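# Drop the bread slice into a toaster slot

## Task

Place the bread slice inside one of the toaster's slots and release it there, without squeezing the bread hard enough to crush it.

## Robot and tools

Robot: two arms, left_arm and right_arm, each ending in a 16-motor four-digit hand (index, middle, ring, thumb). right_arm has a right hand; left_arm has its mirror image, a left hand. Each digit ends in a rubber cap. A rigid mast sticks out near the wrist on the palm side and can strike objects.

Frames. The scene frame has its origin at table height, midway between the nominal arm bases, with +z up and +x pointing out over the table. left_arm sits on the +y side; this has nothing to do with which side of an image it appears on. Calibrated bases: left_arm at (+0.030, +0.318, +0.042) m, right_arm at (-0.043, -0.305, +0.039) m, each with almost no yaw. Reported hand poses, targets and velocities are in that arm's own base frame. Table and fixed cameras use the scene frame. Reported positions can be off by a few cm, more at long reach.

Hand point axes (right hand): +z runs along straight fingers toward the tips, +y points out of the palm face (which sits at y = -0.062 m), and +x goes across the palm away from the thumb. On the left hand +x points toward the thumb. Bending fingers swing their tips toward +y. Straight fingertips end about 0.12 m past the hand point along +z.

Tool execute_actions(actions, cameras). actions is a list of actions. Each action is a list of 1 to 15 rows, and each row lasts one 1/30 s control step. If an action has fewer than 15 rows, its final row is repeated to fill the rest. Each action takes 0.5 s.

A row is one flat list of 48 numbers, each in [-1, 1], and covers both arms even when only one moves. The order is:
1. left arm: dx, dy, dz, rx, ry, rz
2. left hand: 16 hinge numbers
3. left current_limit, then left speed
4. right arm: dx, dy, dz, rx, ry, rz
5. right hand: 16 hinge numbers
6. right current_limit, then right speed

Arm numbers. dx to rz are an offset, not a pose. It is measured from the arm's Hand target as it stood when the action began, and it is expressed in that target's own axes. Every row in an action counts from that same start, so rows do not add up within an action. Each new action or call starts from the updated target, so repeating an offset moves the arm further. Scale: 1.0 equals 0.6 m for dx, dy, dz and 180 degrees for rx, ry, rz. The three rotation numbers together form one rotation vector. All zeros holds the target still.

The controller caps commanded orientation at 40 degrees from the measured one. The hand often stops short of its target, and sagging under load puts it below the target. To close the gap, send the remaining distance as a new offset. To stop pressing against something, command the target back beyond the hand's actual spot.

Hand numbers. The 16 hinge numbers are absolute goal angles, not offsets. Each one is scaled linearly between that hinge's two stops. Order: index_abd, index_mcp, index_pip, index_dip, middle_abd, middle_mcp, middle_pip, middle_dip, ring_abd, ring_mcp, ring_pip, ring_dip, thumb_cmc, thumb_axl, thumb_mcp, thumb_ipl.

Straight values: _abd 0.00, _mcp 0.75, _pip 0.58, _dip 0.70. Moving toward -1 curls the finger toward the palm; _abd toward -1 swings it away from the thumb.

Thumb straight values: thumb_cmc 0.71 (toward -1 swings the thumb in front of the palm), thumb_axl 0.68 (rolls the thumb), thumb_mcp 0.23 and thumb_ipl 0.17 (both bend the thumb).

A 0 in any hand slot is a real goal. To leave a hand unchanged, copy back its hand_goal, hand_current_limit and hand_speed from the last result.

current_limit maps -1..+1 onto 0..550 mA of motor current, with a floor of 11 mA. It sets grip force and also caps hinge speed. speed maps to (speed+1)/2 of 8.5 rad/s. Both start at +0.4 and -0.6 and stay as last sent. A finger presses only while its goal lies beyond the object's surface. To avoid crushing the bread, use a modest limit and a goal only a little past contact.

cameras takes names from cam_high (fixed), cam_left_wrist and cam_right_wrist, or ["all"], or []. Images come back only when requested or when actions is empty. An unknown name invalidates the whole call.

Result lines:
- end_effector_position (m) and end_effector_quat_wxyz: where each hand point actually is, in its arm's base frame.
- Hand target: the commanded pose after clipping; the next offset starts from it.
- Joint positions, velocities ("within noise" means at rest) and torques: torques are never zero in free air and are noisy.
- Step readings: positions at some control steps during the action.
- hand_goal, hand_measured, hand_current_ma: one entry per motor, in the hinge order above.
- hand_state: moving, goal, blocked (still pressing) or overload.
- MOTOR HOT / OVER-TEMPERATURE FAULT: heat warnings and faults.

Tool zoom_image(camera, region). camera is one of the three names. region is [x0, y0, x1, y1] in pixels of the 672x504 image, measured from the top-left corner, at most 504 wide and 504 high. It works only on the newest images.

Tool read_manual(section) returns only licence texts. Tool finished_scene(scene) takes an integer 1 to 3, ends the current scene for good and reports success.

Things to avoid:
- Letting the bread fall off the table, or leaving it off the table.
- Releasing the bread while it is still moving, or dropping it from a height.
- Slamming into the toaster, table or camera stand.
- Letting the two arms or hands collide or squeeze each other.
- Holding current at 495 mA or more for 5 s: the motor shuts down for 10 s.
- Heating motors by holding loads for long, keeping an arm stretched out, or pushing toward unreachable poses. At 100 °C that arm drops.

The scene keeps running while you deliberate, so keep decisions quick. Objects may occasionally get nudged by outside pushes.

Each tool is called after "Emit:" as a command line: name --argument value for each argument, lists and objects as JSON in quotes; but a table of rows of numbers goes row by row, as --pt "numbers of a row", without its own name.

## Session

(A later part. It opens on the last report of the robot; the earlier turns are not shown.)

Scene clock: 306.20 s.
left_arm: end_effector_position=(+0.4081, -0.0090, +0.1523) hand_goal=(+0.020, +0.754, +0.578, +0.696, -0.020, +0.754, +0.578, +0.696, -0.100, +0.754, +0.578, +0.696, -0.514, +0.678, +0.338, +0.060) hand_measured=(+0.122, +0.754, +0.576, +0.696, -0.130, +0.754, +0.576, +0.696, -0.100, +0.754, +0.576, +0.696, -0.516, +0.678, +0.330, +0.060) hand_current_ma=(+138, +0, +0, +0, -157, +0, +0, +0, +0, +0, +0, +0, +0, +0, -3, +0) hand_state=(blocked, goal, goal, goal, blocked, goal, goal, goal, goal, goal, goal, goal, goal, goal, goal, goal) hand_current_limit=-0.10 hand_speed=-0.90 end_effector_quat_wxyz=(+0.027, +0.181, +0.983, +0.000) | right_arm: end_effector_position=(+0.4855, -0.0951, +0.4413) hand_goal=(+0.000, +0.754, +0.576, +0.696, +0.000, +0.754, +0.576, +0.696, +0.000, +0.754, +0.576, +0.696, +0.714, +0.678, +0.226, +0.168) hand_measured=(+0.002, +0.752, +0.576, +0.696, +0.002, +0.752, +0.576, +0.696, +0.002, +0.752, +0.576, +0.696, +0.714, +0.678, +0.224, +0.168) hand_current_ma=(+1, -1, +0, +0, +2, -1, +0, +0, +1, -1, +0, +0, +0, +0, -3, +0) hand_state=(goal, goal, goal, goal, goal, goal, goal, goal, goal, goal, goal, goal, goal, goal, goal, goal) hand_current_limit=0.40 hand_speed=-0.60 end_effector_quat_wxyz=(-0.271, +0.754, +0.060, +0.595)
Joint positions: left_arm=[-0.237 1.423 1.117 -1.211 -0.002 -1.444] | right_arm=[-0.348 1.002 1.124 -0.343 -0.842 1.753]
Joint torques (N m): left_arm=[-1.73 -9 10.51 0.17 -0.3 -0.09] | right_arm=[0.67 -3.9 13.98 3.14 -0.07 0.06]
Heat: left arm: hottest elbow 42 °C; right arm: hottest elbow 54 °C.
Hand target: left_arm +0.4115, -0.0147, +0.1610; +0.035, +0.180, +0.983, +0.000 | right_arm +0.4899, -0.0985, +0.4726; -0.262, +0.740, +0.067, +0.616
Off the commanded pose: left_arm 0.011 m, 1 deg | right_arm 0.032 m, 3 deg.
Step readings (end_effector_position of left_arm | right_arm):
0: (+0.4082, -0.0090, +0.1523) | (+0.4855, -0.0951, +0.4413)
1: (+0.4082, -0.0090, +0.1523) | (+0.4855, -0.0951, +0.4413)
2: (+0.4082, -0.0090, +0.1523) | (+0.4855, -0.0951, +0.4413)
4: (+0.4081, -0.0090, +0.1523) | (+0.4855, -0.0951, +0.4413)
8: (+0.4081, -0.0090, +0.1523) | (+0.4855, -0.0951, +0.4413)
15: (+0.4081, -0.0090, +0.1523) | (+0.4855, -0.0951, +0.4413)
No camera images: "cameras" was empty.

Emit:
execute_actions --actions '[[[0,0,-0.03,0,0,0,0.0,0.754,0.577,0.696,0.0,0.754,0.577,0.696,-0.1,0.754,0.577,0.696,-0.514,0.677,0.337,0.059,-0.1,-0.9,0,0,0,0,0,0,0,0.754,0.576,0.696,0,0.754,0.576,0.696,0,0.754,0.576,0.696,0.714,0.678,0.226,0.168,0.4,-0.6]],[[0,0,-0.07,0,0,0,0.0,0.754,0.577,0.696,0.0,0.754,0.577,0.696,-0.1,0.754,0.577,0.696,-0.514,0.677,0.337,0.059,-0.1,-0.9,0,0,0,0,0,0,0,0.754,0.576,0.696,0,0.754,0.576,0.696,0,0.754,0.576,0.696,0.714,0.678,0.226,0.168,0.4,-0.6]]]' --cameras '["all"]'

Emit:
zoom_image --camera "cam_left_wrist" --region '[270, 50, 450, 220]'

Emit:
zoom_image --camera "cam_high" --region '[440, 190, 540, 310]'

Scene clock: 311.57 s.
left_arm: end_effector_position=(+0.3935, -0.0056, +0.1975) hand_goal=(+0.000, +0.754, +0.578, +0.696, +0.000, +0.754, +0.578, +0.696, -0.100, +0.754, +0.578, +0.696, -0.514, +0.678, +0.338, +0.060) hand_measured=(+0.112, +0.754, +0.576, +0.696, -0.130, +0.754, +0.576, +0.696, -0.100, +0.754, +0.576, +0.696, -0.516, +0.678, +0.330, +0.060) hand_current_ma=(+163, +0, +0, +0, -211, +0, +0, +0, +0, +0, +0, +0, +0, +0, -3, +0) hand_state=(blocked, goal, goal, goal, blocked, goal, goal, goal, goal, goal, goal, goal, goal, goal, goal, goal) hand_current_limit=-0.10 hand_speed=-0.90 end_effector_quat_wxyz=(+0.008, +0.181, +0.983, +0.001) | right_arm: end_effector_position=(+0.4855, -0.0951, +0.4413) hand_goal=(+0.000, +0.754, +0.576, +0.696, +0.000, +0.754, +0.576, +0.696, +0.000, +0.754, +0.576, +0.696, +0.714, +0.678, +0.226, +0.168) hand_measured=(+0.002, +0.752, +0.576, +0.696, +0.002, +0.752, +0.576, +0.696, +0.002, +0.752, +0.576, +0.696, +0.714, +0.678, +0.224, +0.168) hand_current_ma=(+1, -1, +0, +0, +2, -1, +0, +0, +1, -1, +0, +0, +0, +0, -3, +0) hand_state=(goal, goal, goal, goal, goal, goal, goal, goal, goal, goal, goal, goal, goal, goal, goal, goal) hand_current_limit=0.40 hand_speed=-0.60 end_effector_quat_wxyz=(-0.271, +0.754, +0.060, +0.595)
Joint positions: left_arm=[-0.237 1.378 1.193 -1.37 -0.002 -1.444] | right_arm=[-0.348 1.002 1.124 -0.343 -0.842 1.753]
Joint torques (N m): left_arm=[-1.79 -8.82 13.81 0.03 -0.28 -0.11] | right_arm=[0.67 -4.01 13.98 3.14 -0.08 0.05]
Heat: left arm: hottest elbow 42 °C; right arm: hottest elbow 54 °C.
Hand target: left_arm +0.4074, -0.0140, +0.2208; +0.034, +0.180, +0.983, +0.000 | right_arm +0.4899, -0.0985, +0.4726; -0.262, +0.740, +0.067, +0.616
Off the commanded pose: left_arm 0.028 m, 3 deg | right_arm 0.032 m, 3 deg.
Step readings (end_effector_position of left_arm | right_arm):
0: (+0.4081, -0.0090, +0.1523) | (+0.4855, -0.0951, +0.4413)
1: (+0.4080, -0.0089, +0.1523) | (+0.4855, -0.0951, +0.4413)
2: (+0.4072, -0.0087, +0.1523) | (+0.4855, -0.0951, +0.4413)
4: (+0.4042, -0.0080, +0.1523) | (+0.4855, -0.0951, +0.4413)
8: (+0.4001, -0.0072, +0.1533) | (+0.4855, -0.0951, +0.4413)
15: (+0.3978, -0.0066, +0.1537) | (+0.4855, -0.0951, +0.4413)
16: (+0.3974, -0.0065, +0.1538) | (+0.4855, -0.0951, +0.4413)
17: (+0.3960, -0.0062, +0.1551) | (+0.4855, -0.0951, +0.4413)
19: (+0.3924, -0.0053, +0.1606) | (+0.4855, -0.0951, +0.4413)
23: (+0.3895, -0.0046, +0.1778) | (+0.4855, -0.0951, +0.4413)
30: (+0.3943, -0.0058, +0.1973) | (+0.4855, -0.0951, +0.4413)
camera_calibration:
cam_left_wrist: T_world_to_cam=[[0.480747, -0.876594, 0.0215864, -0.229505], [-0.640339, -0.334148, 0.6916, 0.0747067], [-0.59904, -0.346307, -0.721958, 0.508324], [0, 0, 0, 1]] pos_world=[0.462677, -0.000183121, 0.320275]
cam_right_wrist: T_world_to_cam=[[0.0313645, -0.364356, -0.930732, 0.395052], [-0.990263, 0.115028, -0.0784011, 0.466203], [0.135626, 0.924128, -0.3572, 0.303219], [0, 0, 0, 1]] pos_world=[0.408149, -0.189901, 0.512548]

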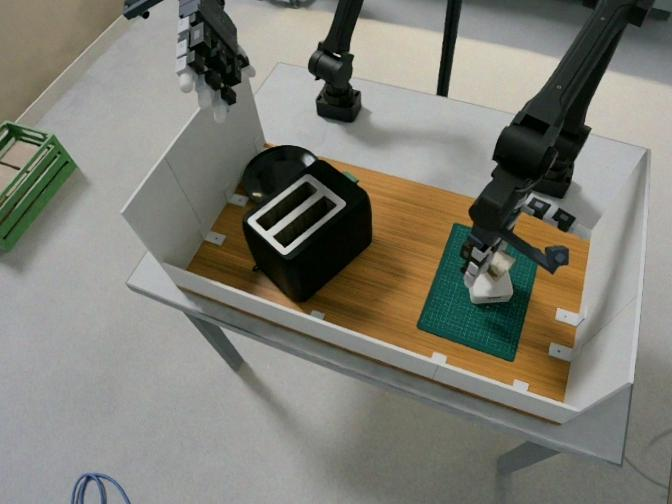

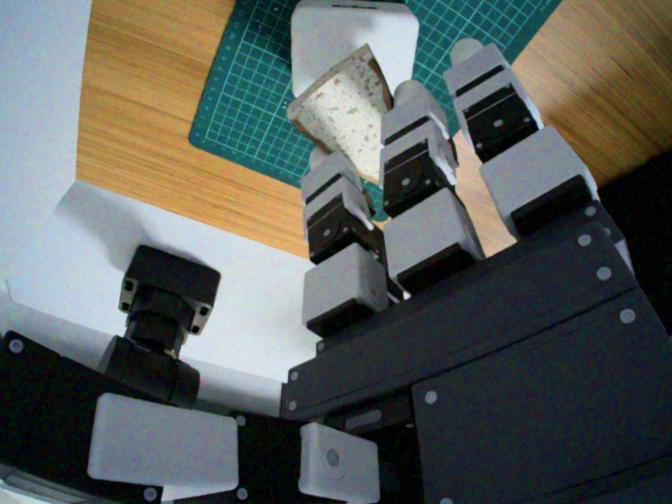

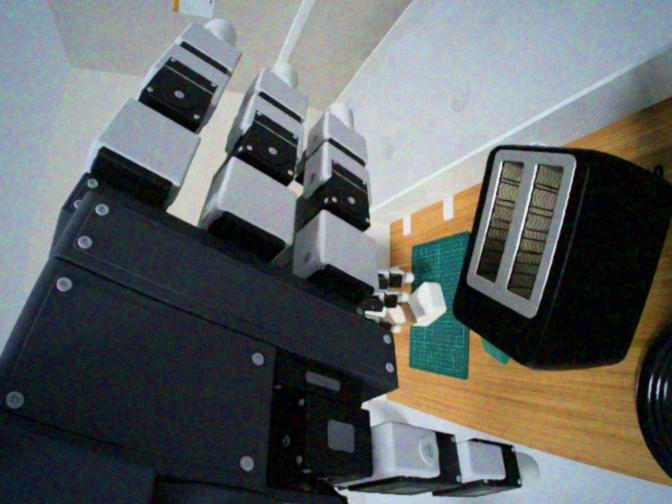

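Scaled by 2.800 from the camera's 672x504 image, which has a finer 960x720 frame.

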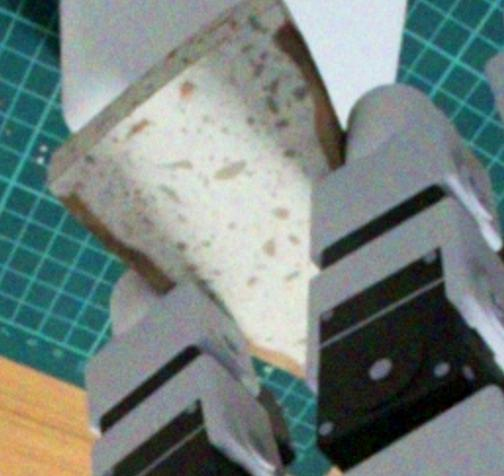

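Scaled by 4.200 from the camera's 672x504 image, which has a finer 960x720 frame.

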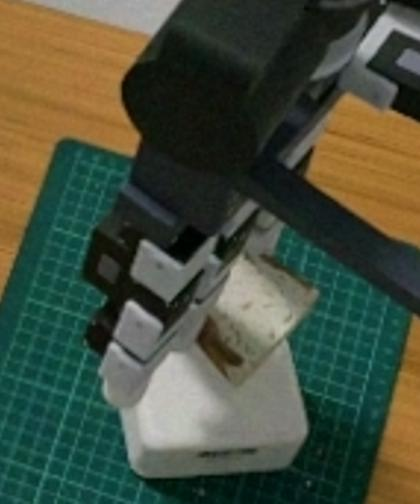

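Emit:
execute_actions --actions '[[[0,-0.1247,-0.0018,0.125,0,0,0.0,0.754,0.577,0.696,0.0,0.754,0.577,0.696,-0.1,0.754,0.577,0.696,-0.514,0.677,0.337,0.059,-0.1,-0.9,0,0,0,0,0,0,0,0.754,0.576,0.696,0,0.754,0.576,0.696,0,0.754,0.576,0.696,0.714,0.678,0.226,0.168,0.4,-0.6]],[[0,-0.1342,0.0083,0.125,0,0,0.0,0.754,0.577,0.696,0.0,0.754,0.577,0.696,-0.1,0.754,0.577,0.696,-0.514,0.677,0.337,0.059,-0.1,-0.9,0,0,0,0,0,0,0,0.754,0.576,0.696,0,0.754,0.576,0.696,0,0.754,0.576,0.696,0.714,0.678,0.226,0.168,0.4,-0.6]]]' --cameras '["cam_high","cam_left_wrist"]'

Scene clock: 334.90 s.
left_arm: end_effector_position=(+0.3374, -0.1484, +0.2256) hand_goal=(+0.000, +0.754, +0.578, +0.696, +0.000, +0.754, +0.578, +0.696, -0.100, +0.754, +0.578, +0.696, -0.514, +0.678, +0.338, +0.060) hand_measured=(+0.112, +0.744, +0.576, +0.696, -0.128, +0.742, +0.574, +0.696, -0.100, +0.746, +0.576, +0.696, -0.514, +0.678, +0.330, +0.060) hand_current_ma=(+163, -2, +0, +0, -209, -4, +0, +0, +0, -2, +0, +0, +0, +0, -2, +0) hand_state=(blocked, goal, goal, goal, blocked, goal, goal, goal, goal, goal, goal, goal, goal, goal, goal, goal) hand_current_limit=-0.10 hand_speed=-0.90 end_effector_quat_wxyz=(-0.061, +0.162, +0.912, -0.371) | right_arm: end_effector_position=(+0.4855, -0.0951, +0.4413) hand_goal=(+0.000, +0.754, +0.576, +0.696, +0.000, +0.754, +0.576, +0.696, +0.000, +0.754, +0.576, +0.696, +0.714, +0.678, +0.226, +0.168) hand_measured=(+0.002, +0.752, +0.576, +0.696, +0.002, +0.752, +0.576, +0.696, +0.002, +0.752, +0.576, +0.696, +0.714, +0.678, +0.224, +0.168) hand_current_ma=(+1, -1, +0, +0, +2, -1, +0, +0, +1, -1, +0, +0, +0, +0, -3, +0) hand_state=(goal, goal, goal, goal, goal, goal, goal, goal, goal, goal, goal, goal, goal, goal, goal, goal) hand_current_limit=0.40 hand_speed=-0.60 end_effector_quat_wxyz=(-0.271, +0.754, +0.060, +0.595)
Joint positions: left_arm=[-0.256 1.377 1.294 -1.568 0.768 -1.441] | right_arm=[-0.348 1.002 1.124 -0.343 -0.842 1.753]
Joint torques (N m): left_arm=[-1.03 -8.23 13.86 -0.16 0.82 0.15] | right_arm=[0.67 -4.07 13.96 3.15 -0.08 0.06]
Heat: left arm: hottest elbow 44 °C; right arm: hottest elbow 54 °C.
Hand target: left_arm +0.3520, -0.1549, +0.2461; -0.037, +0.180, +0.908, -0.376 | right_arm +0.4899, -0.0985, +0.4726; -0.262, +0.740, +0.067, +0.616
Off the commanded pose: left_arm 0.026 m, 3 deg | right_arm 0.032 m, 3 deg.
Step readings (end_effector_position of left_arm | right_arm):
0: (+0.3935, -0.0056, +0.1975) | (+0.4855, -0.0951, +0.4413)
1: (+0.3928, -0.0073, +0.1966) | (+0.4855, -0.0951, +0.4413)
2: (+0.3897, -0.0149, +0.1940) | (+0.4855, -0.0951, +0.4413)
4: (+0.3790, -0.0408, +0.1887) | (+0.4855, -0.0951, +0.4413)
8: (+0.3681, -0.0716, +0.1929) | (+0.4855, -0.0951, +0.4413)
15: (+0.3666, -0.0790, +0.1967) | (+0.4855, -0.0951, +0.4413)
16: (+0.3655, -0.0810, +0.1968) | (+0.4855, -0.0951, +0.4413)
17: (+0.3608, -0.0903, +0.1968) | (+0.4855, -0.0951, +0.4413)
19: (+0.3494, -0.1152, +0.2019) | (+0.4855, -0.0951, +0.4413)
23: (+0.3407, -0.1411, +0.2192) | (+0.4855, -0.0951, +0.4413)
30: (+0.3381, -0.1480, +0.2254) | (+0.4855, -0.0951, +0.4413)
camera_calibration:
cam_left_wrist: T_world_to_cam=[[0.556195, -0.687308, 0.467178, -0.42626], [-0.412521, 0.259673, 0.873153, -0.058166], [-0.721438, -0.678364, -0.1391, 0.306093], [0, 0, 0, 1]] pos_world=[0.433916, -0.0702247, 0.292504]
Images, in order (width x height): cam_high 672x504, cam_left_wrist 672x504.

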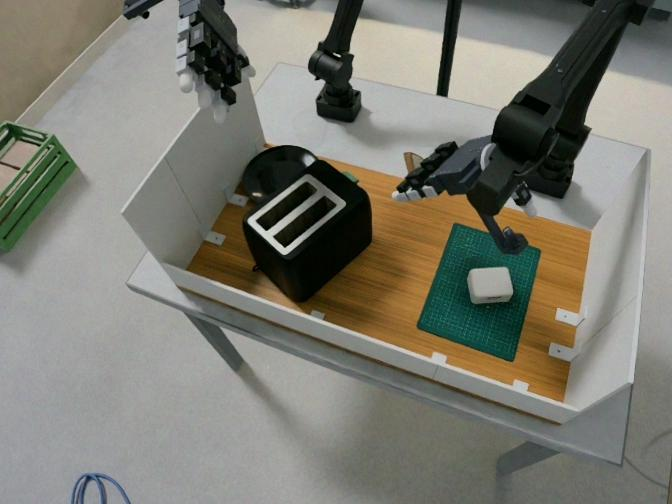

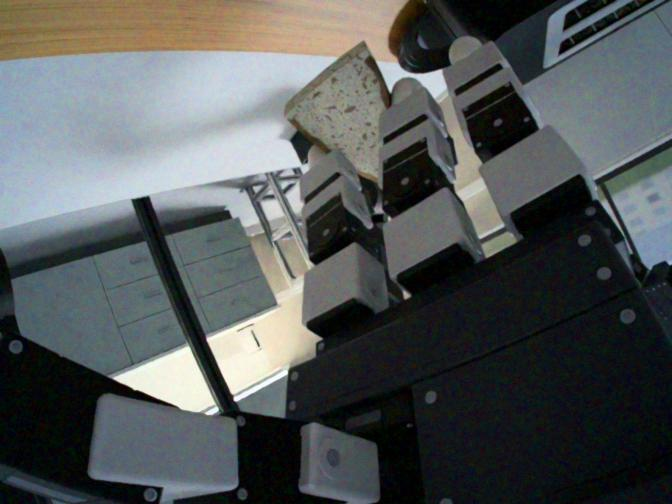

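Emit:
execute_actions --actions '[[[0.0155,-0.1365,0.0197,0.125,0.0113,-0.0113,0.0,0.754,0.577,0.696,0.0,0.754,0.577,0.696,-0.1,0.754,0.577,0.696,-0.514,0.677,0.337,0.059,-0.1,-0.9,0,0,0,0,0,0,0,0.754,0.576,0.696,0,0.754,0.576,0.696,0,0.754,0.576,0.696,0.714,0.678,0.226,0.168,0.4,-0.6]],[[0,-0.1323,0.0283,0.125,0,0,0.0,0.754,0.577,0.696,0.0,0.754,0.577,0.696,-0.1,0.754,0.577,0.696,-0.514,0.677,0.337,0.059,-0.1,-0.9,0,0,0,0,0,0,0,0.754,0.576,0.696,0,0.754,0.576,0.696,0,0.754,0.576,0.696,0.714,0.678,0.226,0.168,0.4,-0.6]]]' --cameras '["cam_high","cam_left_wrist"]'

Scene clock: 341.93 s.
left_arm: end_effector_position=(+0.2933, -0.2510, +0.3414) hand_goal=(+0.000, +0.754, +0.578, +0.696, +0.000, +0.754, +0.578, +0.696, -0.100, +0.754, +0.578, +0.696, -0.514, +0.678, +0.338, +0.060) hand_measured=(+0.112, +0.734, +0.574, +0.696, -0.128, +0.734, +0.572, +0.696, -0.100, +0.740, +0.576, +0.696, -0.516, +0.678, +0.334, +0.060) hand_current_ma=(+163, -9, -1, +0, -209, -10, -1, +0, +0, -5, +0, +0, +0, +0, -1, +0) hand_state=(blocked, goal, goal, goal, blocked, blocked, goal, goal, goal, goal, goal, goal, goal, goal, goal, goal) hand_current_limit=-0.10 hand_speed=-0.90 end_effector_quat_wxyz=(-0.090, +0.095, +0.721, -0.681) | right_arm: end_effector_position=(+0.4855, -0.0951, +0.4413) hand_goal=(+0.000, +0.754, +0.576, +0.696, +0.000, +0.754, +0.576, +0.696, +0.000, +0.754, +0.576, +0.696, +0.714, +0.678, +0.226, +0.168) hand_measured=(+0.002, +0.752, +0.576, +0.696, +0.002, +0.752, +0.576, +0.696, +0.002, +0.752, +0.576, +0.696, +0.714, +0.678, +0.224, +0.168) hand_current_ma=(+1, -1, +0, +0, +2, -1, +0, +0, +1, -1, +0, +0, +0, +0, -3, +0) hand_state=(goal, goal, goal, goal, goal, goal, goal, goal, goal, goal, goal, goal, goal, goal, goal, goal) hand_current_limit=0.40 hand_speed=-0.60 end_effector_quat_wxyz=(-0.271, +0.754, +0.060, +0.595)
Joint positions: left_arm=[-0.255 1.333 1.32 -1.686 1.514 -1.443] | right_arm=[-0.348 1.002 1.124 -0.343 -0.842 1.753]
Joint torques (N m): left_arm=[-1.49 -7.12 13.53 -0.1 1.3 -0.14] | right_arm=[0.79 -3.96 13.97 3.15 -0.08 0.07]
Heat: left arm: hottest elbow 46 °C; right arm: hottest elbow 54 °C.
Hand target: left_arm +0.2982, -0.2563, +0.3602; -0.123, +0.138, +0.698, -0.691 | right_arm +0.4899, -0.0985, +0.4726; -0.262, +0.740, +0.067, +0.616
Off the commanded pose: left_arm 0.020 m, 7 deg | right_arm 0.032 m, 3 deg.
joint sent to its limit (left arm) — joint 4 (wrist pitch), lower limit. The joint targets are off in orientation, not in position.
Step readings (end_effector_position of left_arm | right_arm):
0: (+0.3374, -0.1484, +0.2256) | (+0.4855, -0.0951, +0.4413)
1: (+0.3364, -0.1503, +0.2263) | (+0.4855, -0.0951, +0.4413)
2: (+0.3319, -0.1591, +0.2301) | (+0.4855, -0.0951, +0.4413)
4: (+0.3198, -0.1803, +0.2434) | (+0.4855, -0.0951, +0.4413)
8: (+0.3098, -0.2002, +0.2659) | (+0.4855, -0.0951, +0.4413)
15: (+0.3075, -0.2054, +0.2718) | (+0.4855, -0.0951, +0.4413)
16: (+0.3072, -0.2072, +0.2732) | (+0.4855, -0.0951, +0.4413)
17: (+0.3062, -0.2146, +0.2796) | (+0.4855, -0.0951, +0.4413)
19: (+0.3042, -0.2332, +0.2990) | (+0.4855, -0.0951, +0.4413)
23: (+0.2977, -0.2470, +0.3285) | (+0.4855, -0.0951, +0.4413)
30: (+0.2936, -0.2505, +0.3405) | (+0.4855, -0.0951, +0.4413)
camera_calibration:
cam_left_wrist: T_world_to_cam=[[0.729799, -0.221671, 0.646727, -0.521695], [-0.277936, 0.768074, 0.576901, 0.0384746], [-0.624616, -0.60077, 0.498929, -0.0058861], [0, 0, 0, 1]] pos_world=[0.38775, -0.148732, 0.318135]
Images, in order (width x height): cam_high 672x504, cam_left_wrist 672x504.

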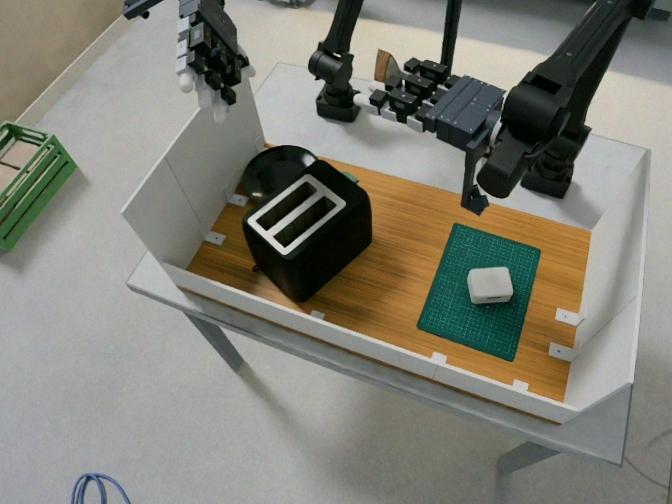

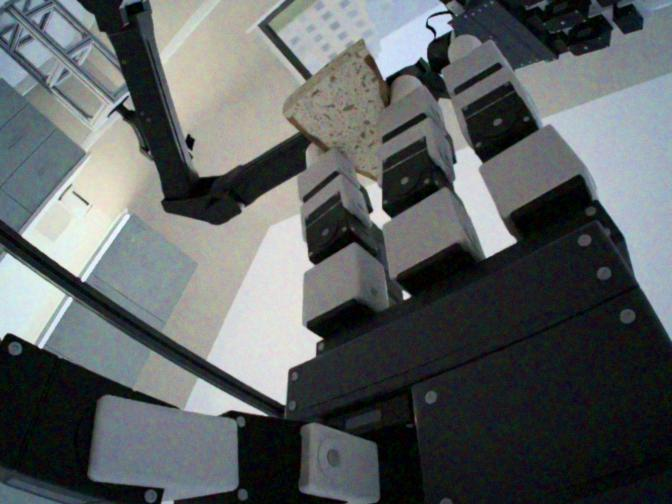

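Emit:
execute_actions --actions '[[[-0.1445,0.0303,0.0093,0,0,0,0.0,0.754,0.577,0.696,0.0,0.754,0.577,0.696,-0.1,0.754,0.577,0.696,-0.514,0.677,0.337,0.059,-0.1,-0.9,0,0,0,0,0,0,0,0.754,0.576,0.696,0,0.754,0.576,0.696,0,0.754,0.576,0.696,0.714,0.678,0.226,0.168,0.4,-0.6]],[[-0.1445,0.0303,0.0093,0,0,0,0.0,0.754,0.577,0.696,0.0,0.754,0.577,0.696,-0.1,0.754,0.577,0.696,-0.514,0.677,0.337,0.059,-0.1,-0.9,0,0,0,0,0,0,0,0.754,0.576,0.696,0,0.754,0.576,0.696,0,0.754,0.576,0.696,0.714,0.678,0.226,0.168,0.4,-0.6]],[[-0.1445,0.0303,0.0093,0,0,0,0.0,0.754,0.577,0.696,0.0,0.754,0.577,0.696,-0.1,0.754,0.577,0.696,-0.514,0.677,0.337,0.059,-0.1,-0.9,0,0,0,0,0,0,0,0.754,0.576,0.696,0,0.754,0.576,0.696,0,0.754,0.576,0.696,0.714,0.678,0.226,0.168,0.4,-0.6]]]' --cameras '["all"]'

Emit:
zoom_image --camera "cam_high" --region '[200, 40, 460, 310]'

Emit:
zoom_image --camera "cam_right_wrist" --region '[360, 100, 640, 380]'

Scene clock: 353.13 s.
left_arm: end_effector_position=(+0.5334, -0.3575, +0.2842) hand_goal=(+0.000, +0.754, +0.578, +0.696, +0.000, +0.754, +0.578, +0.696, -0.100, +0.754, +0.578, +0.696, -0.514, +0.678, +0.338, +0.060) hand_measured=(+0.112, +0.734, +0.574, +0.696, -0.128, +0.734, +0.572, +0.696, -0.100, +0.738, +0.576, +0.696, -0.514, +0.678, +0.334, +0.060) hand_current_ma=(+163, -9, -1, +0, -207, -10, -1, +0, +0, -6, +0, +0, +0, +0, -1, +0) hand_state=(blocked, goal, goal, goal, blocked, blocked, goal, goal, goal, goal, goal, goal, goal, goal, goal, goal) hand_current_limit=-0.10 hand_speed=-0.90 end_effector_quat_wxyz=(-0.117, +0.107, +0.705, -0.691) | right_arm: end_effector_position=(+0.4855, -0.0951, +0.4413) hand_goal=(+0.000, +0.754, +0.576, +0.696, +0.000, +0.754, +0.576, +0.696, +0.000, +0.754, +0.576, +0.696, +0.714, +0.678, +0.226, +0.168) hand_measured=(+0.002, +0.752, +0.576, +0.696, +0.002, +0.752, +0.576, +0.696, +0.002, +0.752, +0.576, +0.696, +0.714, +0.678, +0.224, +0.168) hand_current_ma=(+1, -1, +0, +0, +2, -1, +0, +0, +1, -1, +0, +0, +0, +0, -3, +0) hand_state=(goal, goal, goal, goal, goal, goal, goal, goal, goal, goal, goal, goal, goal, goal, goal, goal) hand_current_limit=0.40 hand_speed=-0.60 end_effector_quat_wxyz=(-0.271, +0.754, +0.060, +0.595)
Joint positions: left_arm=[-0.319 2.068 2.108 -1.625 1.553 -1.574] | right_arm=[-0.348 1.002 1.124 -0.343 -0.842 1.753]
Joint torques (N m): left_arm=[-1.61 -18.96 14.37 -0.01 1.12 -0.12] | right_arm=[0.73 -4.07 13.94 3.12 -0.09 0.05]
Heat: left arm: hottest elbow 48 °C; right arm: hottest elbow 55 °C.
Hand target: left_arm +0.5356, -0.3663, +0.3103; -0.123, +0.138, +0.698, -0.691 | right_arm +0.4899, -0.0985, +0.4726; -0.262, +0.740, +0.067, +0.616
Off the commanded pose: left_arm 0.028 m, 4 deg | right_arm 0.032 m, 3 deg.
Step readings (end_effector_position of left_arm | right_arm):
0: (+0.2932, -0.2509, +0.3414) | (+0.4855, -0.0951, +0.4413)
1: (+0.2937, -0.2511, +0.3415) | (+0.4855, -0.0951, +0.4413)
2: (+0.2959, -0.2521, +0.3413) | (+0.4855, -0.0951, +0.4413)
4: (+0.3095, -0.2582, +0.3441) | (+0.4855, -0.0951, +0.4413)
8: (+0.3494, -0.2732, +0.3362) | (+0.4855, -0.0951, +0.4413)
15: (+0.3697, -0.2837, +0.3050) | (+0.4855, -0.0951, +0.4413)
16: (+0.3703, -0.2843, +0.3050) | (+0.4855, -0.0951, +0.4413)
17: (+0.3733, -0.2856, +0.3066) | (+0.4855, -0.0951, +0.4413)
19: (+0.3892, -0.2926, +0.3149) | (+0.4855, -0.0951, +0.4413)
23: (+0.4279, -0.3090, +0.3242) | (+0.4855, -0.0951, +0.4413)
30: (+0.4502, -0.3195, +0.2989) | (+0.4855, -0.0951, +0.4413)
31: (+0.4517, -0.3203, +0.2965) | (+0.4855, -0.0951, +0.4413)
32: (+0.4554, -0.3218, +0.2950) | (+0.4855, -0.0951, +0.4413)
34: (+0.4729, -0.3292, +0.2973) | (+0.4855, -0.0951, +0.4413)
38: (+0.5098, -0.3446, +0.2985) | (+0.4855, -0.0951, +0.4413)
45: (+0.5308, -0.3545, +0.2807) | (+0.4855, -0.0951, +0.4413)
camera_calibration:
cam_left_wrist: T_world_to_cam=[[0.734365, -0.241876, 0.634195, -0.689677], [-0.218852, 0.800072, 0.558559, 0.205189], [-0.642504, -0.548981, 0.53461, 0.126449], [0, 0, 0, 1]] pos_world=[0.632625, -0.261564, 0.255178]
cam_right_wrist: T_world_to_cam=[[0.0313645, -0.364356, -0.930732, 0.395052], [-0.990263, 0.115028, -0.0784011, 0.466203], [0.135626, 0.924128, -0.3572, 0.303219], [0, 0, 0, 1]] pos_world=[0.408149, -0.189901, 0.512548]

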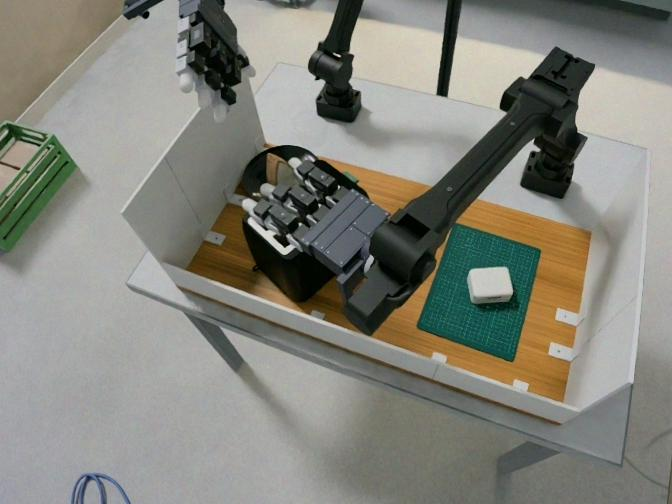

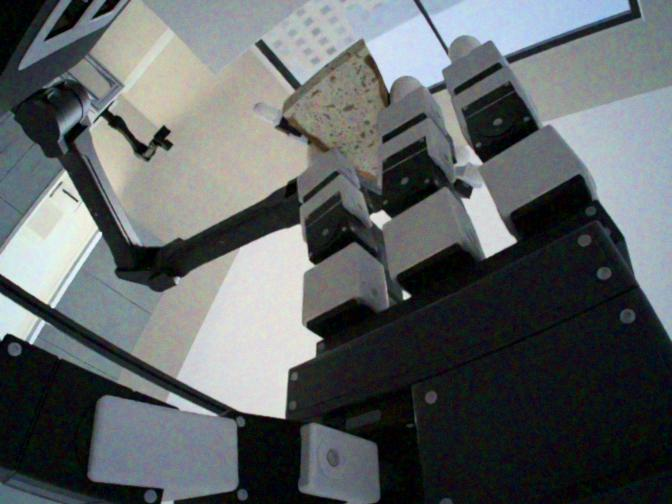

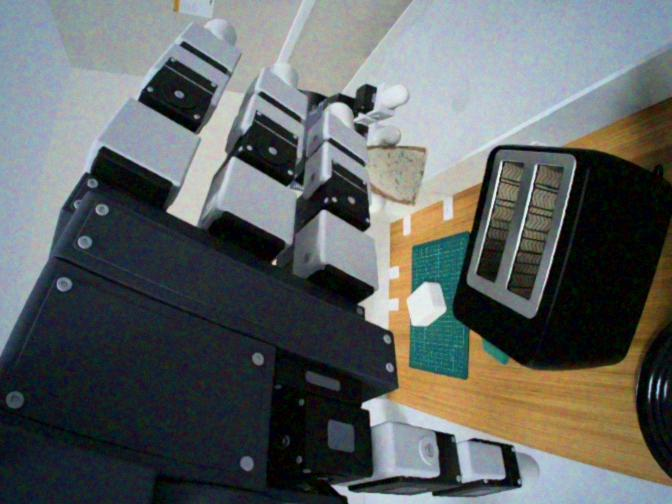

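Scaled by 1.867 from the camera's 672x504 image, which has a finer 960x720 frame.

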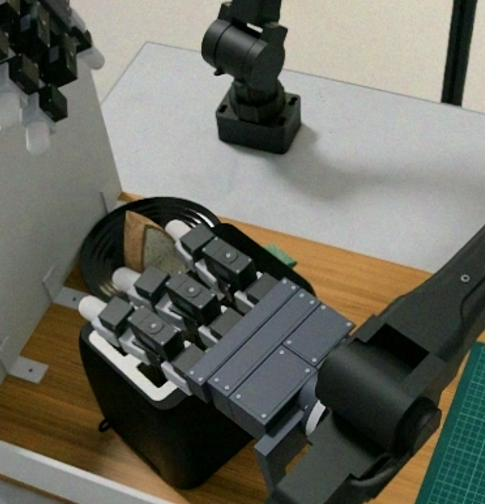

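Scaled by 1.800 from the camera's 672x504 image, which has a finer 960x720 frame.

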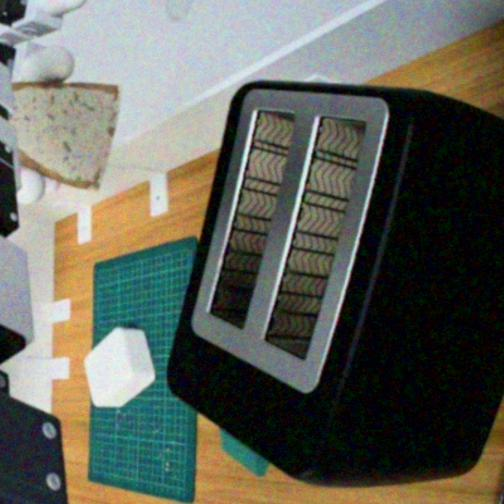

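Emit:
execute_actions --actions '[[[0.0592,0.064,0.101,0,0,0,0.0,0.754,0.577,0.696,0.0,0.754,0.577,0.696,-0.1,0.754,0.577,0.696,-0.514,0.677,0.337,0.059,-0.1,-0.9,0,0,0,0,0,0,0,0.754,0.576,0.696,0,0.754,0.576,0.696,0,0.754,0.576,0.696,0.714,0.678,0.226,0.168,0.4,-0.6]]]' --cameras '["all"]'

Emit:
zoom_image --camera "cam_high" --region '[220, 100, 400, 280]'

Emit:
zoom_image --camera "cam_right_wrist" --region '[380, 120, 600, 340]'

Scene clock: 401.73 s.
left_arm: end_effector_position=(+0.4788, -0.4139, +0.2525) hand_goal=(+0.000, +0.754, +0.578, +0.696, +0.000, +0.754, +0.578, +0.696, -0.100, +0.754, +0.578, +0.696, -0.514, +0.678, +0.338, +0.060) hand_measured=(+0.112, +0.734, +0.574, +0.696, -0.128, +0.734, +0.572, +0.696, -0.100, +0.738, +0.576, +0.696, -0.514, +0.678, +0.336, +0.060) hand_current_ma=(+163, -9, -1, +0, -207, -10, -1, +0, +0, -6, +0, +0, +0, +0, +0, +0) hand_state=(blocked, goal, goal, goal, blocked, blocked, goal, goal, goal, goal, goal, goal, goal, goal, goal, goal) hand_current_limit=-0.10 hand_speed=-0.90 end_effector_quat_wxyz=(-0.162, +0.144, +0.696, -0.685) | right_arm: end_effector_position=(+0.4855, -0.0951, +0.4413) hand_goal=(+0.000, +0.754, +0.576, +0.696, +0.000, +0.754, +0.576, +0.696, +0.000, +0.754, +0.576, +0.696, +0.714, +0.678, +0.226, +0.168) hand_measured=(+0.002, +0.752, +0.576, +0.696, +0.002, +0.752, +0.576, +0.696, +0.002, +0.752, +0.576, +0.696, +0.714, +0.678, +0.224, +0.168) hand_current_ma=(+1, -1, +0, +0, +2, -1, +0, +0, +1, -1, +0, +0, +0, +0, -3, +0) hand_state=(goal, goal, goal, goal, goal, goal, goal, goal, goal, goal, goal, goal, goal, goal, goal, goal) hand_current_limit=0.40 hand_speed=-0.60 end_effector_quat_wxyz=(-0.271, +0.754, +0.060, +0.595)
Joint positions: left_arm=[-0.436 2.052 1.993 -1.575 1.561 -1.535] | right_arm=[-0.348 1.002 1.124 -0.343 -0.842 1.753]
Joint torques (N m): left_arm=[-0.03 -20.42 9.32 0.59 1.28 0.06] | right_arm=[0.73 -3.9 13.96 3.12 -0.08 0.06]
Heat: left arm: hottest elbow 49 °C; right arm: hottest elbow 56 °C.
Hand target: left_arm +0.4815, -0.4095, +0.2705; -0.123, +0.138, +0.698, -0.692 | right_arm +0.4899, -0.0985, +0.4726; -0.262, +0.740, +0.067, +0.616
Off the commanded pose: left_arm 0.019 m, 4 deg | right_arm 0.032 m, 3 deg.
Step readings (end_effector_position of left_arm | right_arm):
0: (+0.5334, -0.3575, +0.2842) | (+0.4855, -0.0951, +0.4413)
1: (+0.5332, -0.3577, +0.2842) | (+0.4855, -0.0951, +0.4413)
2: (+0.5320, -0.3593, +0.2838) | (+0.4855, -0.0951, +0.4413)
4: (+0.5263, -0.3639, +0.2801) | (+0.4855, -0.0951, +0.4413)
8: (+0.5005, -0.3852, +0.2638) | (+0.4855, -0.0951, +0.4413)
15: (+0.4750, -0.4154, +0.2524) | (+0.4855, -0.0951, +0.4413)
camera_calibration:
cam_left_wrist: T_world_to_cam=[[0.708714, -0.323902, 0.626747, -0.66279], [-0.116834, 0.822227, 0.557039, 0.216817], [-0.695755, -0.468007, 0.544881, 0.133782], [0, 0, 0, 1]] pos_world=[0.588139, -0.330341, 0.221732]
cam_right_wrist: T_world_to_cam=[[0.0313645, -0.364356, -0.930732, 0.395052], [-0.990263, 0.115028, -0.0784011, 0.466203], [0.135626, 0.924128, -0.3572, 0.303219], [0, 0, 0, 1]] pos_world=[0.408149, -0.189901, 0.512548]

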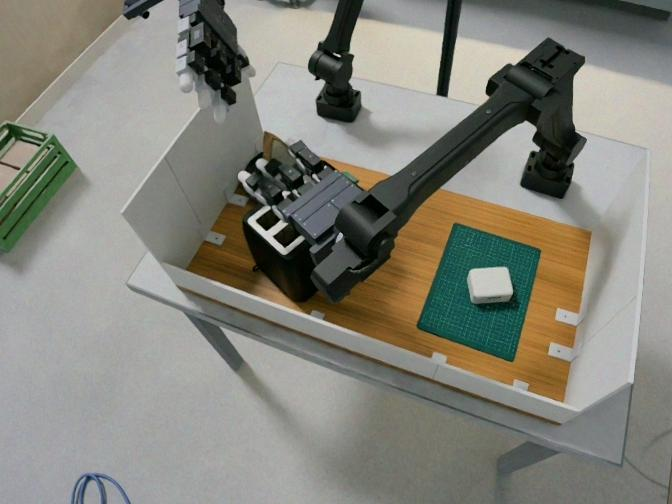

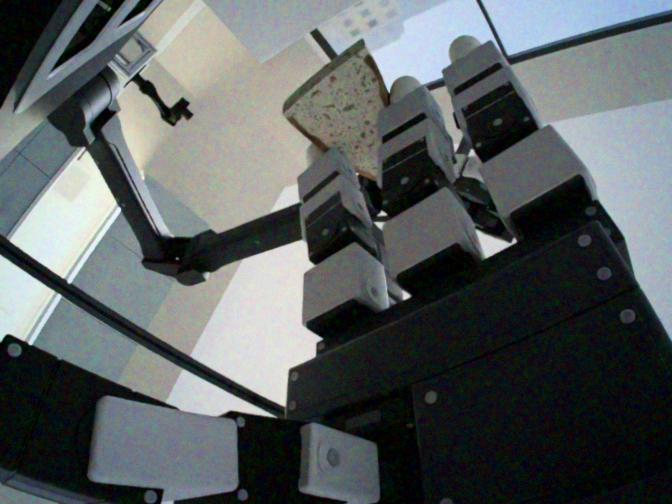

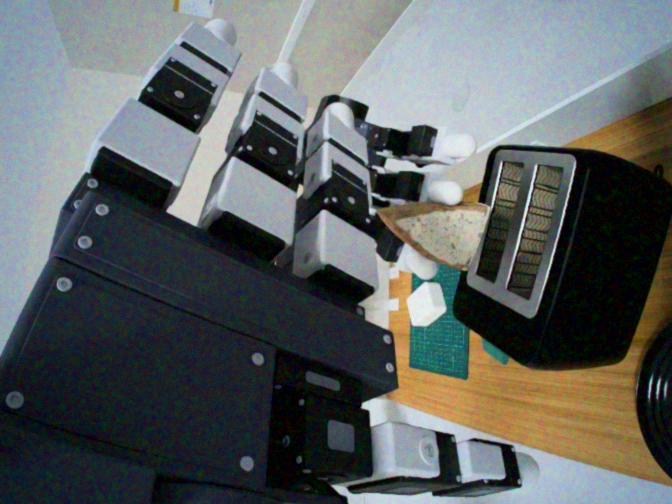

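Scaled by 2.800 from the camera's 672x504 image, which has a finer 960x720 frame.

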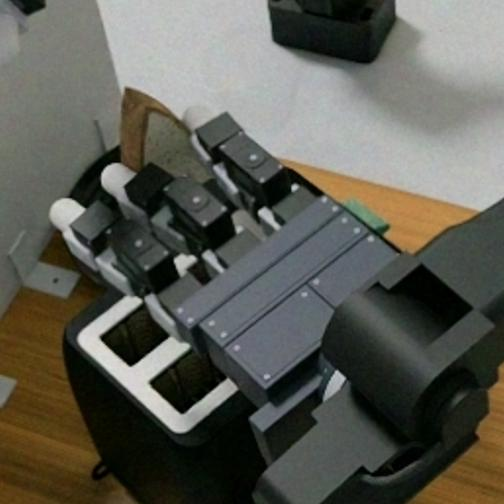

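Scaled by 2.291 from the camera's 672x504 image, which has a finer 960x720 frame.

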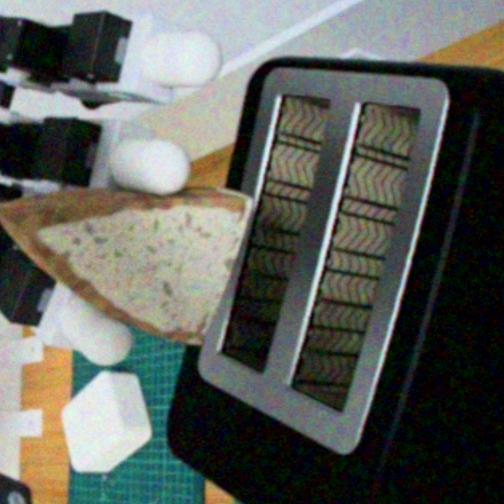

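Emit:
execute_actions --actions '[[[0.0047,0.0515,-0.1097,0,-0.0144,0,0.0,0.754,0.577,0.696,0.0,0.754,0.577,0.696,-0.1,0.754,0.577,0.696,-0.514,0.677,0.337,0.059,-0.1,-0.9,0,0,0,0,0,0,0,0.754,0.576,0.696,0,0.754,0.576,0.696,0,0.754,0.576,0.696,0.714,0.678,0.226,0.168,0.4,-0.6]]]' --cameras '["all"]'

Emit:
zoom_image --camera "cam_high" --region '[220, 100, 400, 280]'

Emit:
zoom_image --camera "cam_right_wrist" --region '[380, 120, 600, 340]'

Scene clock: 427.47 s.
left_arm: end_effector_position=(+0.5073, -0.3417, +0.2214) hand_goal=(+0.000, +0.754, +0.578, +0.696, +0.000, +0.754, +0.578, +0.696, -0.100, +0.754, +0.578, +0.696, -0.514, +0.678, +0.338, +0.060) hand_measured=(+0.112, +0.734, +0.574, +0.696, -0.128, +0.734, +0.572, +0.696, -0.100, +0.738, +0.576, +0.696, -0.514, +0.678, +0.336, +0.060) hand_current_ma=(+163, -9, -1, +0, -207, -10, -1, +0, +0, -6, +0, +0, +0, +0, +0, +0) hand_state=(blocked, goal, goal, goal, blocked, blocked, goal, goal, goal, goal, goal, goal, goal, goal, goal, goal) hand_current_limit=-0.10 hand_speed=-0.90 end_effector_quat_wxyz=(-0.120, +0.098, +0.707, -0.690) | right_arm: end_effector_position=(+0.4855, -0.0951, +0.4413) hand_goal=(+0.000, +0.754, +0.576, +0.696, +0.000, +0.754, +0.576, +0.696, +0.000, +0.754, +0.576, +0.696, +0.714, +0.678, +0.226, +0.168) hand_measured=(+0.002, +0.752, +0.576, +0.696, +0.002, +0.752, +0.576, +0.696, +0.002, +0.752, +0.576, +0.696, +0.714, +0.678, +0.224, +0.168) hand_current_ma=(+1, -1, +0, +0, +2, -1, +0, +0, +1, -1, +0, +0, +0, +0, -3, +0) hand_state=(goal, goal, goal, goal, goal, goal, goal, goal, goal, goal, goal, goal, goal, goal, goal, goal) hand_current_limit=0.40 hand_speed=-0.60 end_effector_quat_wxyz=(-0.271, +0.754, +0.060, +0.595)
Joint positions: left_arm=[-0.307 2.018 1.858 -1.557 1.552 -1.46] | right_arm=[-0.348 1.002 1.124 -0.343 -0.842 1.753]
Joint torques (N m): left_arm=[-1.55 -19.9 9.03 0.39 1.22 0.12] | right_arm=[0.73 -4.01 13.94 3.17 -0.08 0.05]
Heat: left arm: hottest elbow 48 °C; right arm: hottest elbow 56 °C.
Hand target: left_arm +0.5034, -0.3470, +0.2404; -0.108, +0.123, +0.701, -0.694 | right_arm +0.4899, -0.0985, +0.4726; -0.262, +0.740, +0.067, +0.616
Off the commanded pose: left_arm 0.020 m, 3 deg | right_arm 0.032 m, 3 deg.
Step readings (end_effector_position of left_arm | right_arm):
0: (+0.4788, -0.4139, +0.2525) | (+0.4855, -0.0951, +0.4413)
1: (+0.4787, -0.4136, +0.2521) | (+0.4855, -0.0951, +0.4413)
2: (+0.4799, -0.4098, +0.2499) | (+0.4855, -0.0951, +0.4413)
4: (+0.4776, -0.4024, +0.2443) | (+0.4855, -0.0951, +0.4413)
8: (+0.4859, -0.3728, +0.2291) | (+0.4855, -0.0951, +0.4413)
15: (+0.5082, -0.3392, +0.2208) | (+0.4855, -0.0951, +0.4413)
camera_calibration:
cam_left_wrist: T_world_to_cam=[[0.747167, -0.238865, 0.620229, -0.629132], [-0.216695, 0.794645, 0.567082, 0.217055], [-0.628318, -0.558106, 0.541972, 0.140002], [0, 0, 0, 1]] pos_world=[0.605068, -0.244623, 0.191241]
cam_right_wrist: T_world_to_cam=[[0.0313645, -0.364356, -0.930732, 0.395052], [-0.990263, 0.115028, -0.0784011, 0.466203], [0.135626, 0.924128, -0.3572, 0.303219], [0, 0, 0, 1]] pos_world=[0.408149, -0.189901, 0.512548]

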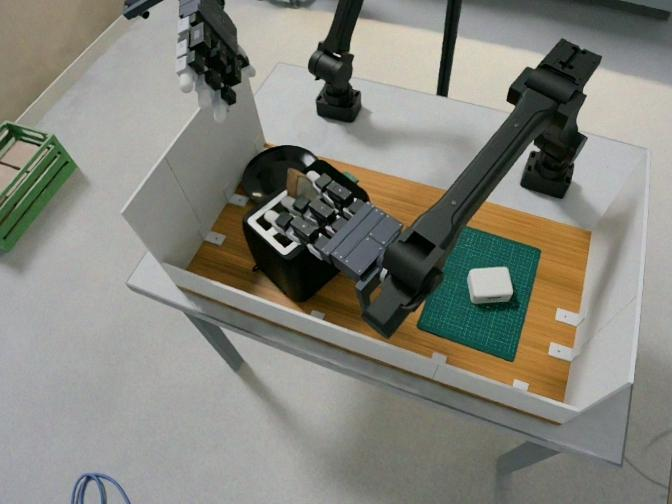

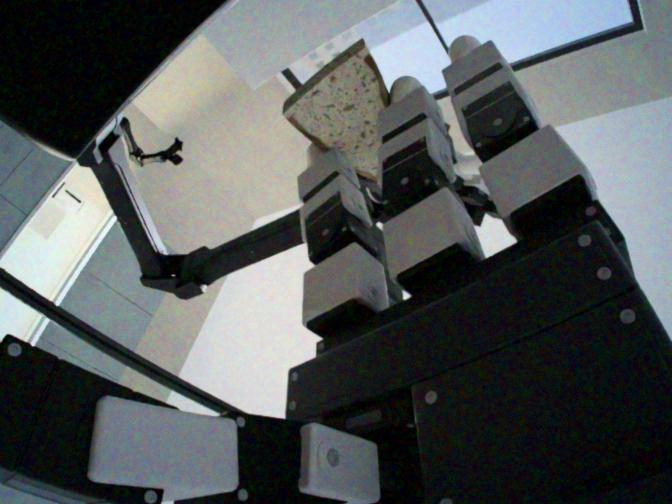

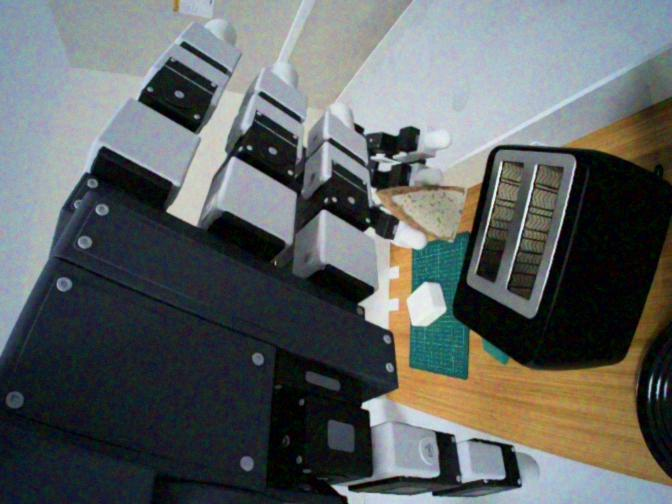

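Scaled by 2.800 from the camera's 672x504 image, which has a finer 960x720 frame.

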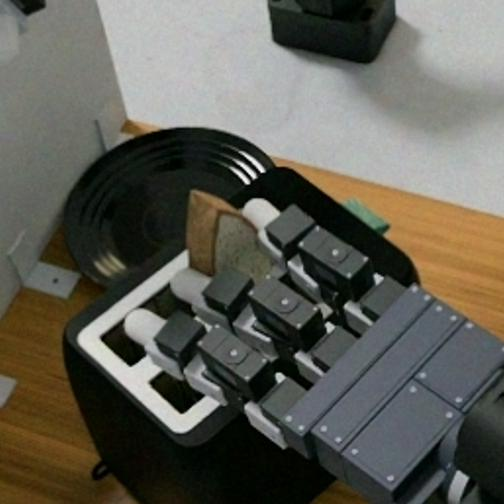

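Scaled by 2.291 from the camera's 672x504 image, which has a finer 960x720 frame.

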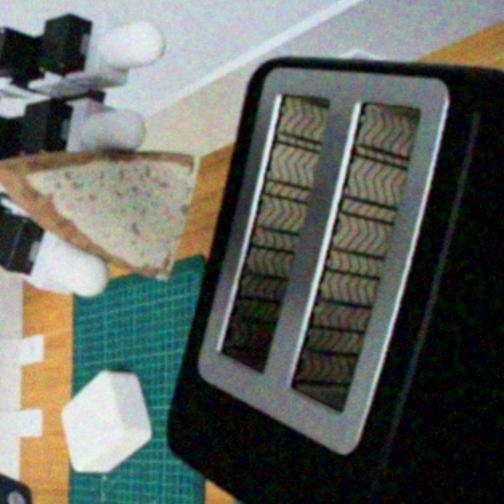

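Emit:
execute_actions --actions '[[[0.0015,0.0498,0.0125,0,0,0.016,0.0,0.754,0.577,0.696,0.0,0.754,0.577,0.696,-0.1,0.754,0.577,0.696,-0.514,0.677,0.337,0.059,-0.1,-0.9,0,0,0,0,0,0,0,0.754,0.576,0.696,0,0.754,0.576,0.696,0,0.754,0.576,0.696,0.714,0.678,0.226,0.168,0.4,-0.6]]]' --cameras '["cam_high","cam_right_wrist"]'

Emit:
zoom_image --camera "cam_high" --region '[240, 140, 360, 260]'

Emit:
zoom_image --camera "cam_right_wrist" --region '[400, 130, 580, 310]'

Scene clock: 483.53 s.
left_arm: end_effector_position=(+0.5036, -0.3469, +0.1991) hand_goal=(+0.000, +0.754, +0.578, +0.696, +0.000, +0.754, +0.578, +0.696, -0.100, +0.754, +0.578, +0.696, -0.514, +0.678, +0.338, +0.060) hand_measured=(+0.112, +0.734, +0.574, +0.696, -0.128, +0.734, +0.572, +0.696, -0.100, +0.738, +0.576, +0.696, -0.514, +0.678, +0.336, +0.060) hand_current_ma=(+163, -9, -1, +0, -207, -10, -1, +0, +0, -6, +0, +0, +0, +0, +0, +0) hand_state=(blocked, goal, goal, goal, blocked, blocked, goal, goal, goal, goal, goal, goal, goal, goal, goal, goal) hand_current_limit=-0.10 hand_speed=-0.90 end_effector_quat_wxyz=(-0.102, +0.123, +0.703, -0.693) | right_arm: end_effector_position=(+0.4855, -0.0951, +0.4413) hand_goal=(+0.000, +0.754, +0.576, +0.696, +0.000, +0.754, +0.576, +0.696, +0.000, +0.754, +0.576, +0.696, +0.714, +0.678, +0.226, +0.168) hand_measured=(+0.002, +0.752, +0.576, +0.696, +0.002, +0.752, +0.576, +0.696, +0.002, +0.752, +0.576, +0.696, +0.714, +0.678, +0.224, +0.168) hand_current_ma=(+1, -1, +0, +0, +2, -1, +0, +0, +1, -1, +0, +0, +0, +0, -3, +0) hand_state=(goal, goal, goal, goal, goal, goal, goal, goal, goal, goal, goal, goal, goal, goal, goal, goal) hand_current_limit=0.40 hand_speed=-0.60 end_effector_quat_wxyz=(-0.271, +0.754, +0.060, +0.595)
Joint positions: left_arm=[-0.317 2.012 1.794 -1.493 1.553 -1.402] | right_arm=[-0.348 1.002 1.124 -0.343 -0.842 1.753]
Joint torques (N m): left_arm=[-1.55 -18.9 8.83 0.51 1.28 0.14] | right_arm=[0.73 -4.01 14 3.12 -0.08 0.06]
Heat: left arm: hottest elbow 44 °C; right arm: hottest elbow 57 °C.
Hand target: left_arm +0.5008, -0.3537, +0.2105; -0.090, +0.140, +0.698, -0.697 | right_arm +0.4899, -0.0985, +0.4726; -0.262, +0.740, +0.067, +0.616
Off the commanded pose: left_arm 0.013 m, 2 deg | right_arm 0.032 m, 3 deg.
Step readings (end_effector_position of left_arm | right_arm):
0: (+0.5073, -0.3417, +0.2214) | (+0.4855, -0.0951, +0.4413)
1: (+0.5073, -0.3417, +0.2211) | (+0.4855, -0.0951, +0.4413)
2: (+0.5072, -0.3422, +0.2196) | (+0.4855, -0.0951, +0.4413)
4: (+0.5057, -0.3439, +0.2155) | (+0.4855, -0.0951, +0.4413)
8: (+0.5032, -0.3442, +0.2040) | (+0.4855, -0.0951, +0.4413)
15: (+0.5028, -0.3467, +0.1993) | (+0.4855, -0.0951, +0.4413)
camera_calibration:
cam_right_wrist: T_world_to_cam=[[0.0313645, -0.364356, -0.930732, 0.395052], [-0.990263, 0.115028, -0.0784011, 0.466203], [0.135626, 0.924128, -0.3572, 0.303219], [0, 0, 0, 1]] pos_world=[0.408149, -0.189901, 0.512548]
Images, in order (width x height): cam_high 672x504, cam_right_wrist 672x504.

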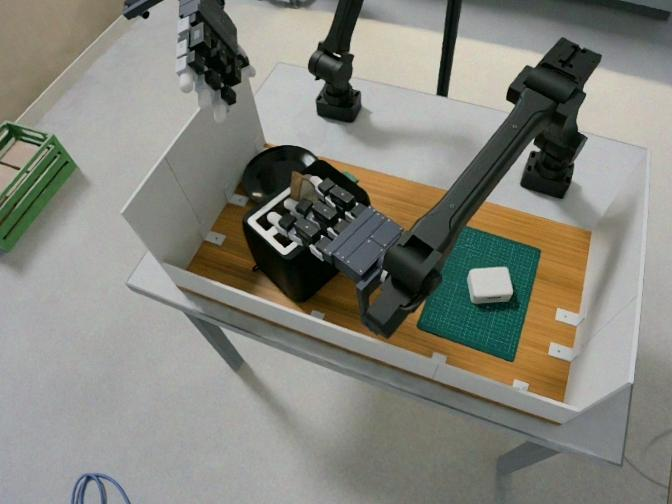

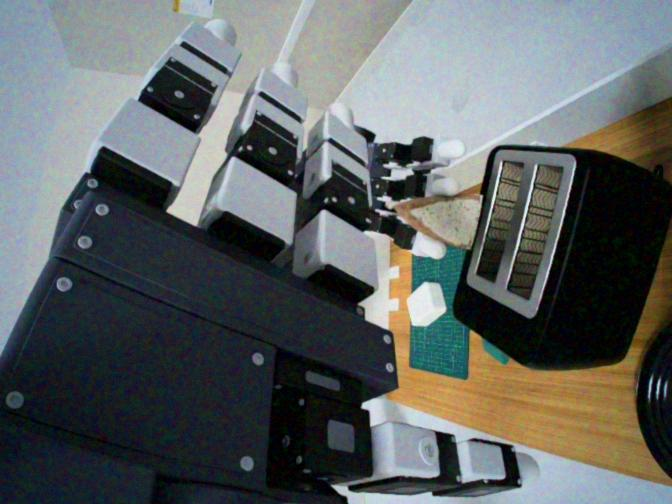

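Scaled by 4.200 from the camera's 672x504 image, which has a finer 960x720 frame.

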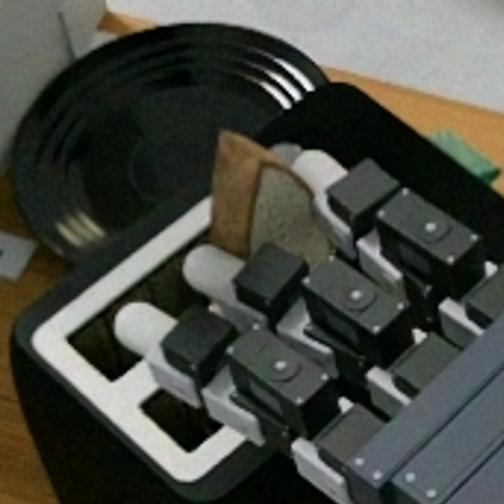

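Scaled by 2.800 from the camera's 672x504 image, which has a finer 960x720 frame.

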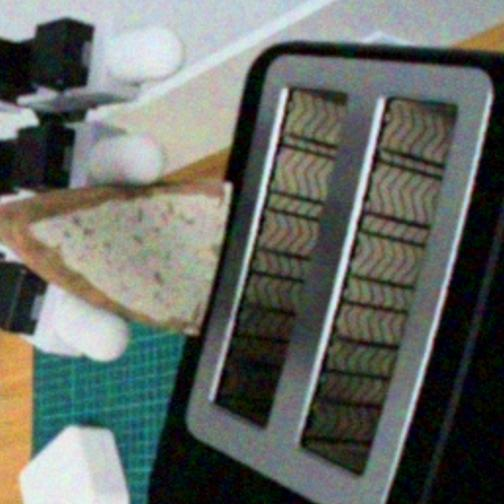

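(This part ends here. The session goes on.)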